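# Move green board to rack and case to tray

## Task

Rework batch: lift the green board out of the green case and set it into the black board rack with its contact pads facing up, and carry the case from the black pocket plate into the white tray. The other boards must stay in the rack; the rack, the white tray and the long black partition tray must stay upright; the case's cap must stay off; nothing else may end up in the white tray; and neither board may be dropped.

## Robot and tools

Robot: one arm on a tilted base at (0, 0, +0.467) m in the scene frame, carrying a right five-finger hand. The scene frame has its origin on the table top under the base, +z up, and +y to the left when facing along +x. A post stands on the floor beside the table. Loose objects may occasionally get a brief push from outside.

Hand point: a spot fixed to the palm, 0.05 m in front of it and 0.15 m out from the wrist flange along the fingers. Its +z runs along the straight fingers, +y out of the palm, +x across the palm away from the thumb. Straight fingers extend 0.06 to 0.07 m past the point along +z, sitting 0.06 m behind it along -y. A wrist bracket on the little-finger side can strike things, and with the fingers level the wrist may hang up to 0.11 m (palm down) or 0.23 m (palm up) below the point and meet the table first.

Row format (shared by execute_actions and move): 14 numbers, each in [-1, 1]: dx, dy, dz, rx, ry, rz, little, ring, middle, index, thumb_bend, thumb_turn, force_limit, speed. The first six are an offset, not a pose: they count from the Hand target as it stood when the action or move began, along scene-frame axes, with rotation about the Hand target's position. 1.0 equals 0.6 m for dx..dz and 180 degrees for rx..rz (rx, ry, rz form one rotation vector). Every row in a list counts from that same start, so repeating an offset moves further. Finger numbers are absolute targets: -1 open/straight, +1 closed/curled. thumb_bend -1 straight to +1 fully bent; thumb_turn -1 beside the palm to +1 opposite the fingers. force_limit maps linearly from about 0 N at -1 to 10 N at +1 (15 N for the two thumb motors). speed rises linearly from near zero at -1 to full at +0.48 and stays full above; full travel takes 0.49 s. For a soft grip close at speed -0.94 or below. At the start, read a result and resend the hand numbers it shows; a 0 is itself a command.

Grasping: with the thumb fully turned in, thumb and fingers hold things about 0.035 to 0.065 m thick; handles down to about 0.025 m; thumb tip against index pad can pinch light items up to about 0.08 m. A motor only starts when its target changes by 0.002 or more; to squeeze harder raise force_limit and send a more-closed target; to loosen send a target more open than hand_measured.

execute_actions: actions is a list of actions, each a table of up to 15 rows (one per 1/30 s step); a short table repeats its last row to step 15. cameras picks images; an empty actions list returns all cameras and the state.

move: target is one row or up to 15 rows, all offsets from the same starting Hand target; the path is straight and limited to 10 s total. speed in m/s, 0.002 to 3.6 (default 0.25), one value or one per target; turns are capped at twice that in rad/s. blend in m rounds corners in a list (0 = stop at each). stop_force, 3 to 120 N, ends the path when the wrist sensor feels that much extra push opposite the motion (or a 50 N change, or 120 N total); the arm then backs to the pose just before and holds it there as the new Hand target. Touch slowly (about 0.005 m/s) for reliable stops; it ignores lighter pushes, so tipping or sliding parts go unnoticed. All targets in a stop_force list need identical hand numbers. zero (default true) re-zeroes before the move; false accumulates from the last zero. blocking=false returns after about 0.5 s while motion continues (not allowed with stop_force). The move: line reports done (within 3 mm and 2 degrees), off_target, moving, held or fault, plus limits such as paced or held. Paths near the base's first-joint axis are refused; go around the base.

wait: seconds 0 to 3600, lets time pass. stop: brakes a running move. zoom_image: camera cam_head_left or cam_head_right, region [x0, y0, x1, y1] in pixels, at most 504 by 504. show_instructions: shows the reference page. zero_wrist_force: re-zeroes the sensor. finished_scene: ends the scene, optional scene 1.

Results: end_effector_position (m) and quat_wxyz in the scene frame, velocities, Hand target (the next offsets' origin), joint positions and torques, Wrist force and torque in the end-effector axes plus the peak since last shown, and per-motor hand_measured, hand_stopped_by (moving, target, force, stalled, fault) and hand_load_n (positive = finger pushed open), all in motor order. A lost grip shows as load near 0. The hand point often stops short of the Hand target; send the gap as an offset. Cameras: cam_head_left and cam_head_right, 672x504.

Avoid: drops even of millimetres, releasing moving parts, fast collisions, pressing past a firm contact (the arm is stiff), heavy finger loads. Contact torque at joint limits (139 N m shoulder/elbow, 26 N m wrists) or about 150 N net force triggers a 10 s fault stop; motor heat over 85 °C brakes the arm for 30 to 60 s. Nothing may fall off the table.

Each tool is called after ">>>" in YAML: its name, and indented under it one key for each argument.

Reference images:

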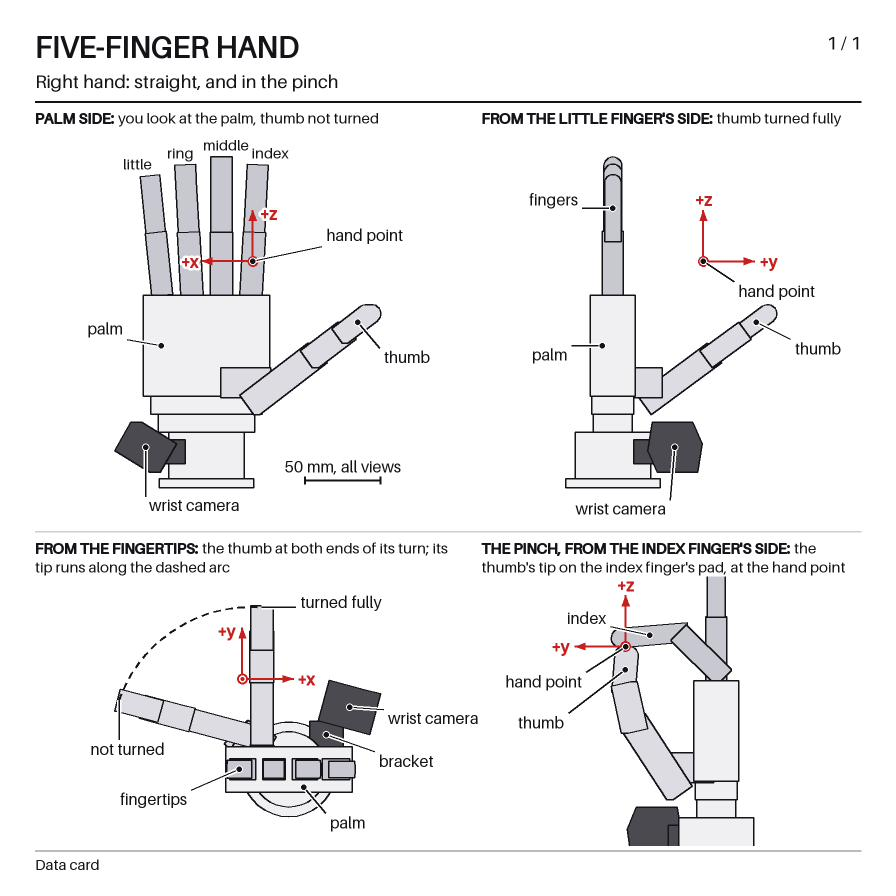

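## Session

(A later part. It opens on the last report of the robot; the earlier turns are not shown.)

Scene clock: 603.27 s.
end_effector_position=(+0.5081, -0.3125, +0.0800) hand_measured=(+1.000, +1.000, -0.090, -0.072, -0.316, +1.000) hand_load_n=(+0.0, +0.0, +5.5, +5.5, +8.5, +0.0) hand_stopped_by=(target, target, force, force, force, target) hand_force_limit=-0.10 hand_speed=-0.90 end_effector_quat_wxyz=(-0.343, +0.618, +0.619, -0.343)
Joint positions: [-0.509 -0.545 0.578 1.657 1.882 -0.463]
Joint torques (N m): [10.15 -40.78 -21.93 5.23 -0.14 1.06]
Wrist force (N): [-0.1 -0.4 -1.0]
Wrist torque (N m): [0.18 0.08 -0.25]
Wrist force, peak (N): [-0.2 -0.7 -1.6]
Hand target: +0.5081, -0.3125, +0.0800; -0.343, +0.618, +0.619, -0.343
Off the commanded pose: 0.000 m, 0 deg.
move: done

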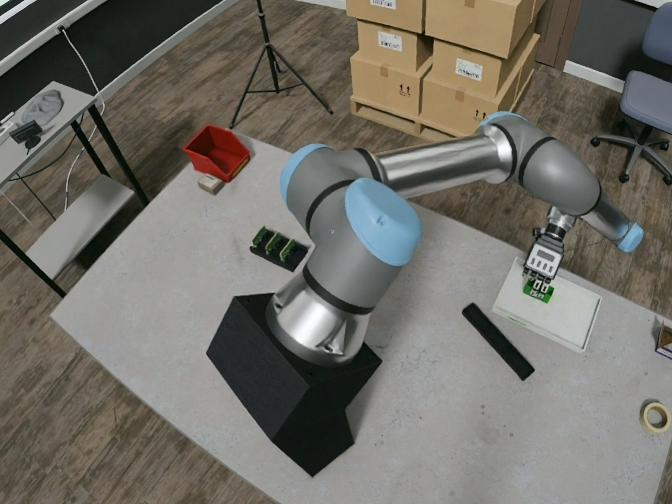

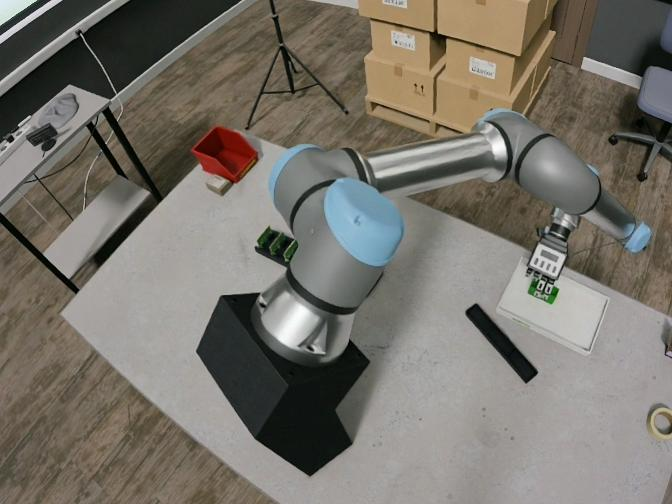

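>>> zoom_image:
  camera: "cam_head_left"
  region: [505, 255, 575, 325]

>>> zoom_image:
  camera: "cam_head_right"
  region: [505, 255, 575, 325]

Scaled by 7.200 from the camera's image (finer frame: 960x720).

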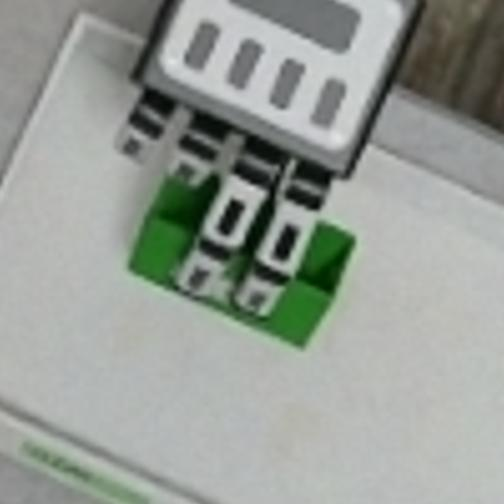

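Scaled by 7.200 from the camera's image (finer frame: 960x720).

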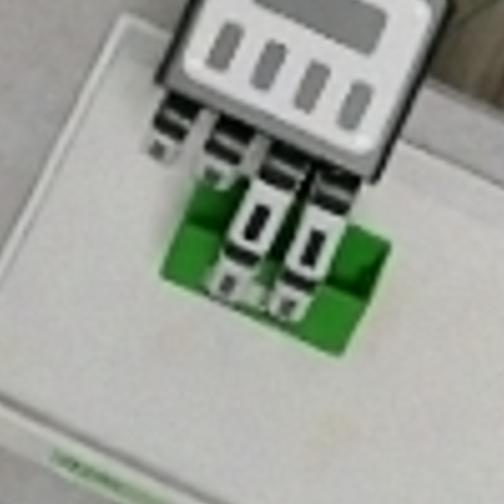

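>>> move:
  target: [0,0,-0.05,0,0,0,1,1,0.15,0.15,0.0,1,-0.1,-0.9]
  speed: 0.05

>>> move:
  target: [0,0,-0.02,0,0,0,1,1,0.15,0.15,0.0,1,-0.1,-0.9]
  speed: 0.005
  stop_force: 3
  cameras: ["all"]

>>> zoom_image:
  camera: "cam_head_left"
  region: [505, 255, 575, 325]

>>> zoom_image:
  camera: "cam_head_right"
  region: [505, 255, 575, 325]

Scene clock: 605.23 s.
end_effector_position=(+0.5081, -0.3125, +0.0500) hand_measured=(+1.000, +1.000, -0.090, -0.072, -0.316, +1.000) hand_load_n=(+0.0, +0.0, +5.5, +5.5, +8.5, +0.0) hand_stopped_by=(target, target, force, force, force, target) hand_force_limit=-0.10 hand_speed=-0.90 end_effector_quat_wxyz=(-0.343, +0.618, +0.619, -0.343)
Joint positions: [-0.501 -0.438 0.425 1.707 1.881 -0.454]
Joint torques (N m): [9.62 -39.02 -22.23 5.1 -0.12 1.08]
Wrist force (N): [-0.1 -0.2 -1.0]
Wrist torque (N m): [0.21 0.07 -0.28]
Wrist force, peak (N): [0.1 -0.7 -1.2]
Hand target: +0.5081, -0.3125, +0.0500; -0.343, +0.618, +0.619, -0.343
Off the commanded pose: 0.000 m, 0 deg.
move: done

Scene clock: 608.27 s.
end_effector_position=(+0.5081, -0.3125, +0.0400) hand_measured=(+1.000, +1.000, -0.090, -0.072, -0.316, +1.000) hand_load_n=(+0.0, +0.0, +6.0, +6.0, +7.5, +0.0) hand_stopped_by=(target, target, force, force, force, target) hand_force_limit=-0.10 hand_speed=-0.90 end_effector_quat_wxyz=(-0.343, +0.618, +0.619, -0.343)
Joint positions: [-0.498 -0.395 0.357 1.732 1.881 -0.451]
Joint torques (N m): [-1.95 -55.96 -4.02 0.08 -0.75 -1.21]
Wrist force (N): [-0.6 -2.7 -2.1]
Wrist torque (N m): [0.11 0.14 -0.35]
Wrist force, peak (N): [-1.4 -6.3 -3.3]
Hand target: +0.5080, -0.3125, +0.0400; -0.343, +0.618, +0.619, -0.343 (not the last commanded pose)
Off the commanded pose: 0.002 m, 0 deg.
move: contact

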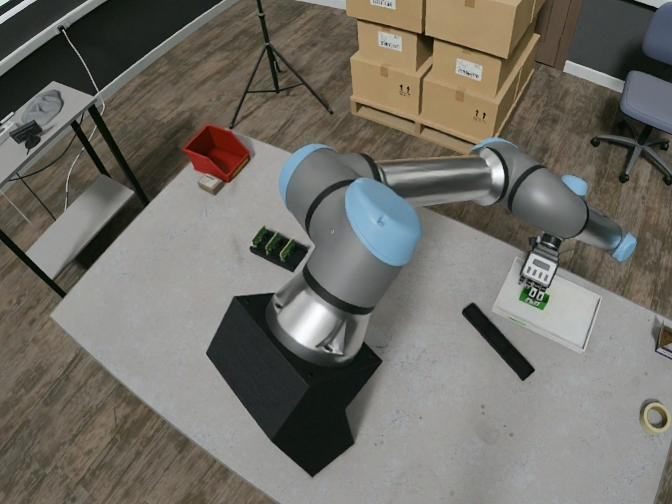

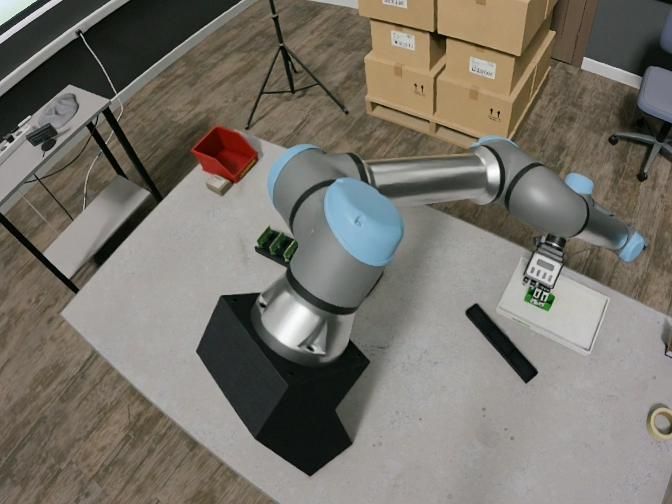

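Scaled by 7.200 from the camera's image (finer frame: 960x720).

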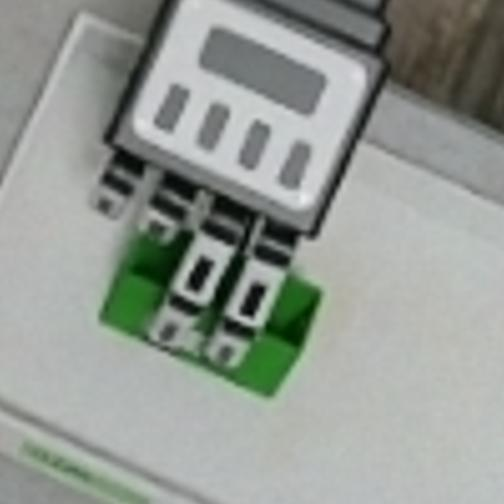

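Scaled by 7.200 from the camera's image (finer frame: 960x720).

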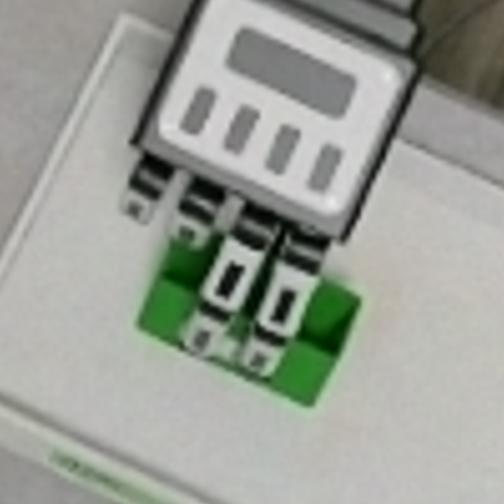

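>>> execute_actions:
  actions:
    - [[0,0,0.0005,0,0,0,1,1,-0.16,-0.16,-0.38,1,-0.1,-0.9]]
    - [[0,0,0,0,0,0,1,1,-0.45,-0.45,-0.5,1,-0.1,-0.75]]

Scene clock: 609.77 s.
end_effector_position=(+0.5080, -0.3125, +0.0403) hand_measured=(+1.000, +1.000, -0.450, -0.450, -0.500, +1.000) hand_load_n=(+0.0, +0.0, +0.0, +0.0, +0.0, +0.0) hand_stopped_by=(target, target, target, target, target, target) hand_force_limit=-0.10 hand_speed=-0.75 end_effector_quat_wxyz=(-0.343, +0.618, +0.619, -0.343)
Joint positions: [-0.498 -0.397 0.359 1.731 1.881 -0.451]
Joint torques (N m): [-13.32 -56.67 -5.32 0.77 1.01 -1.31]
Wrist force (N): [-0.4 -0.1 -1.2]
Wrist torque (N m): [0.26 0.12 -0.29]
Wrist force, peak (N): [-0.4 -2.9 -2.4]
Hand target: +0.5080, -0.3125, +0.0403; -0.343, +0.618, +0.619, -0.343
Off the commanded pose: 0.000 m, 0 deg.
Step readings (end_effector_position):
0: (+0.5081, -0.3125, +0.0400)
1: (+0.5081, -0.3125, +0.0400)
2: (+0.5081, -0.3125, +0.0400)
4: (+0.5081, -0.3125, +0.0401)
8: (+0.5081, -0.3125, +0.0403)
15: (+0.5081, -0.3125, +0.0403)
16: (+0.5080, -0.3125, +0.0403)
17: (+0.5080, -0.3125, +0.0403)
19: (+0.5080, -0.3125, +0.0403)
23: (+0.5080, -0.3125, +0.0403)
30: (+0.5080, -0.3125, +0.0403)

>>> move:
  target:
    - [0,0,0.08,0,0,0,1,1,-0.45,-0.45,-0.5,1,-0.1,-0.75]
    - [0,0,0.2,0,0,0,1,1,-0.45,-0.45,-0.5,1,-0.1,-0.75]
  speed: [0.04, 0.12]
  blend: [0.01, 0]
  cameras: ["all"]

>>> zoom_image:
  camera: "cam_head_left"
  region: [490, 250, 610, 360]

>>> zoom_image:
  camera: "cam_head_right"
  region: [490, 250, 610, 360]

Scene clock: 612.60 s.
end_effector_position=(+0.5080, -0.3125, +0.1602) hand_measured=(+1.000, +1.000, -0.450, -0.450, -0.500, +1.000) hand_load_n=(+0.0, +0.0, +0.0, -0.5, +0.0, +0.0) hand_stopped_by=(target, target, target, target, target, target) hand_force_limit=-0.10 hand_speed=-0.75 end_effector_quat_wxyz=(-0.343, +0.618, +0.619, -0.343)
Joint positions: [-0.536 -0.765 0.841 1.606 1.885 -0.491]
Joint torques (N m): [-13.15 -56.54 -3.75 0.75 1.5 -1.43]
Wrist force (N): [0.4 -0.6 -1.1]
Wrist torque (N m): [0.16 -0.01 -0.05]
Wrist force, peak (N): [0.5 -1.3 -1.4]
Hand target: +0.5080, -0.3125, +0.1603; -0.343, +0.618, +0.619, -0.343
Off the commanded pose: 0.000 m, 0 deg.
move: done

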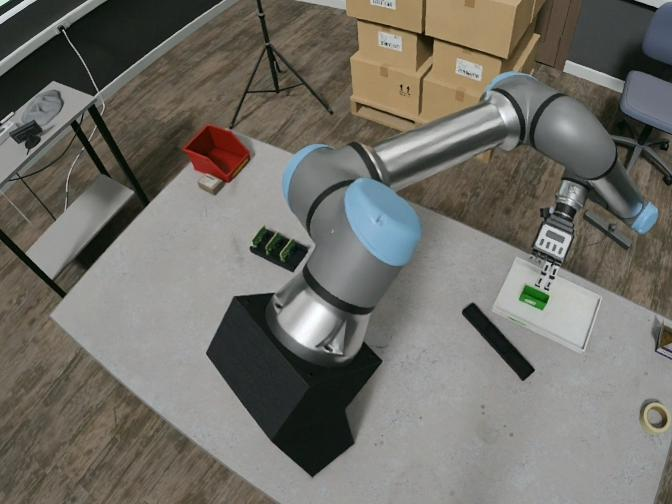

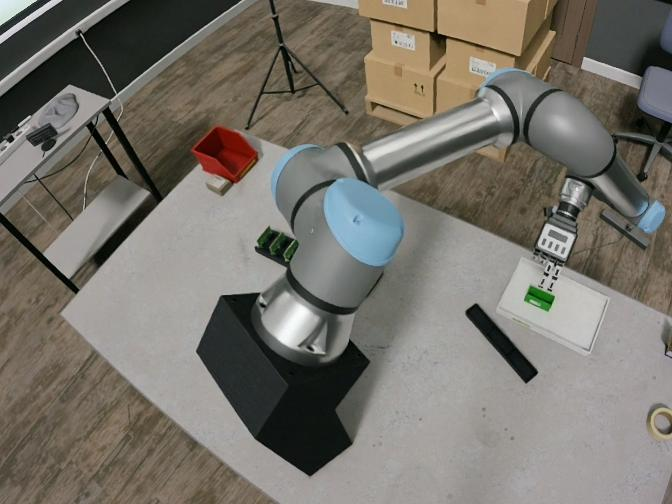

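Scaled by 4.200 from the camera's image (finer frame: 960x720).

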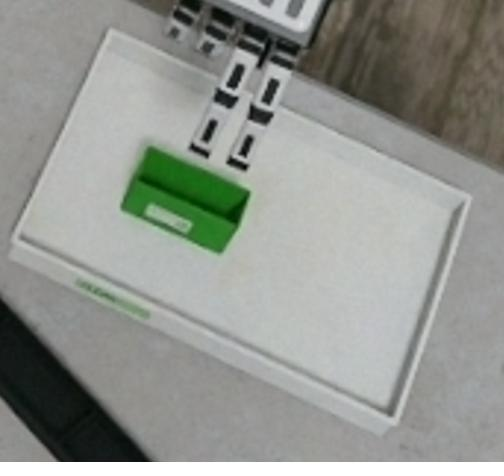

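Scaled by 4.200 from the camera's image (finer frame: 960x720).

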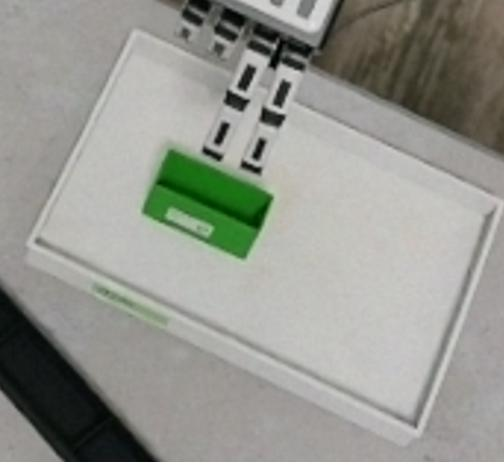

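>>> zoom_image:
  camera: "cam_head_left"
  region: [240, 215, 316, 275]

Scaled by 6.632 from the camera's image (finer frame: 960x720).

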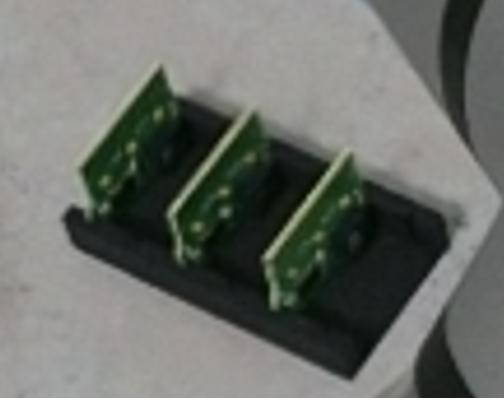

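>>> finished_scene:
  scene: 1

The scene is finished: the task was done.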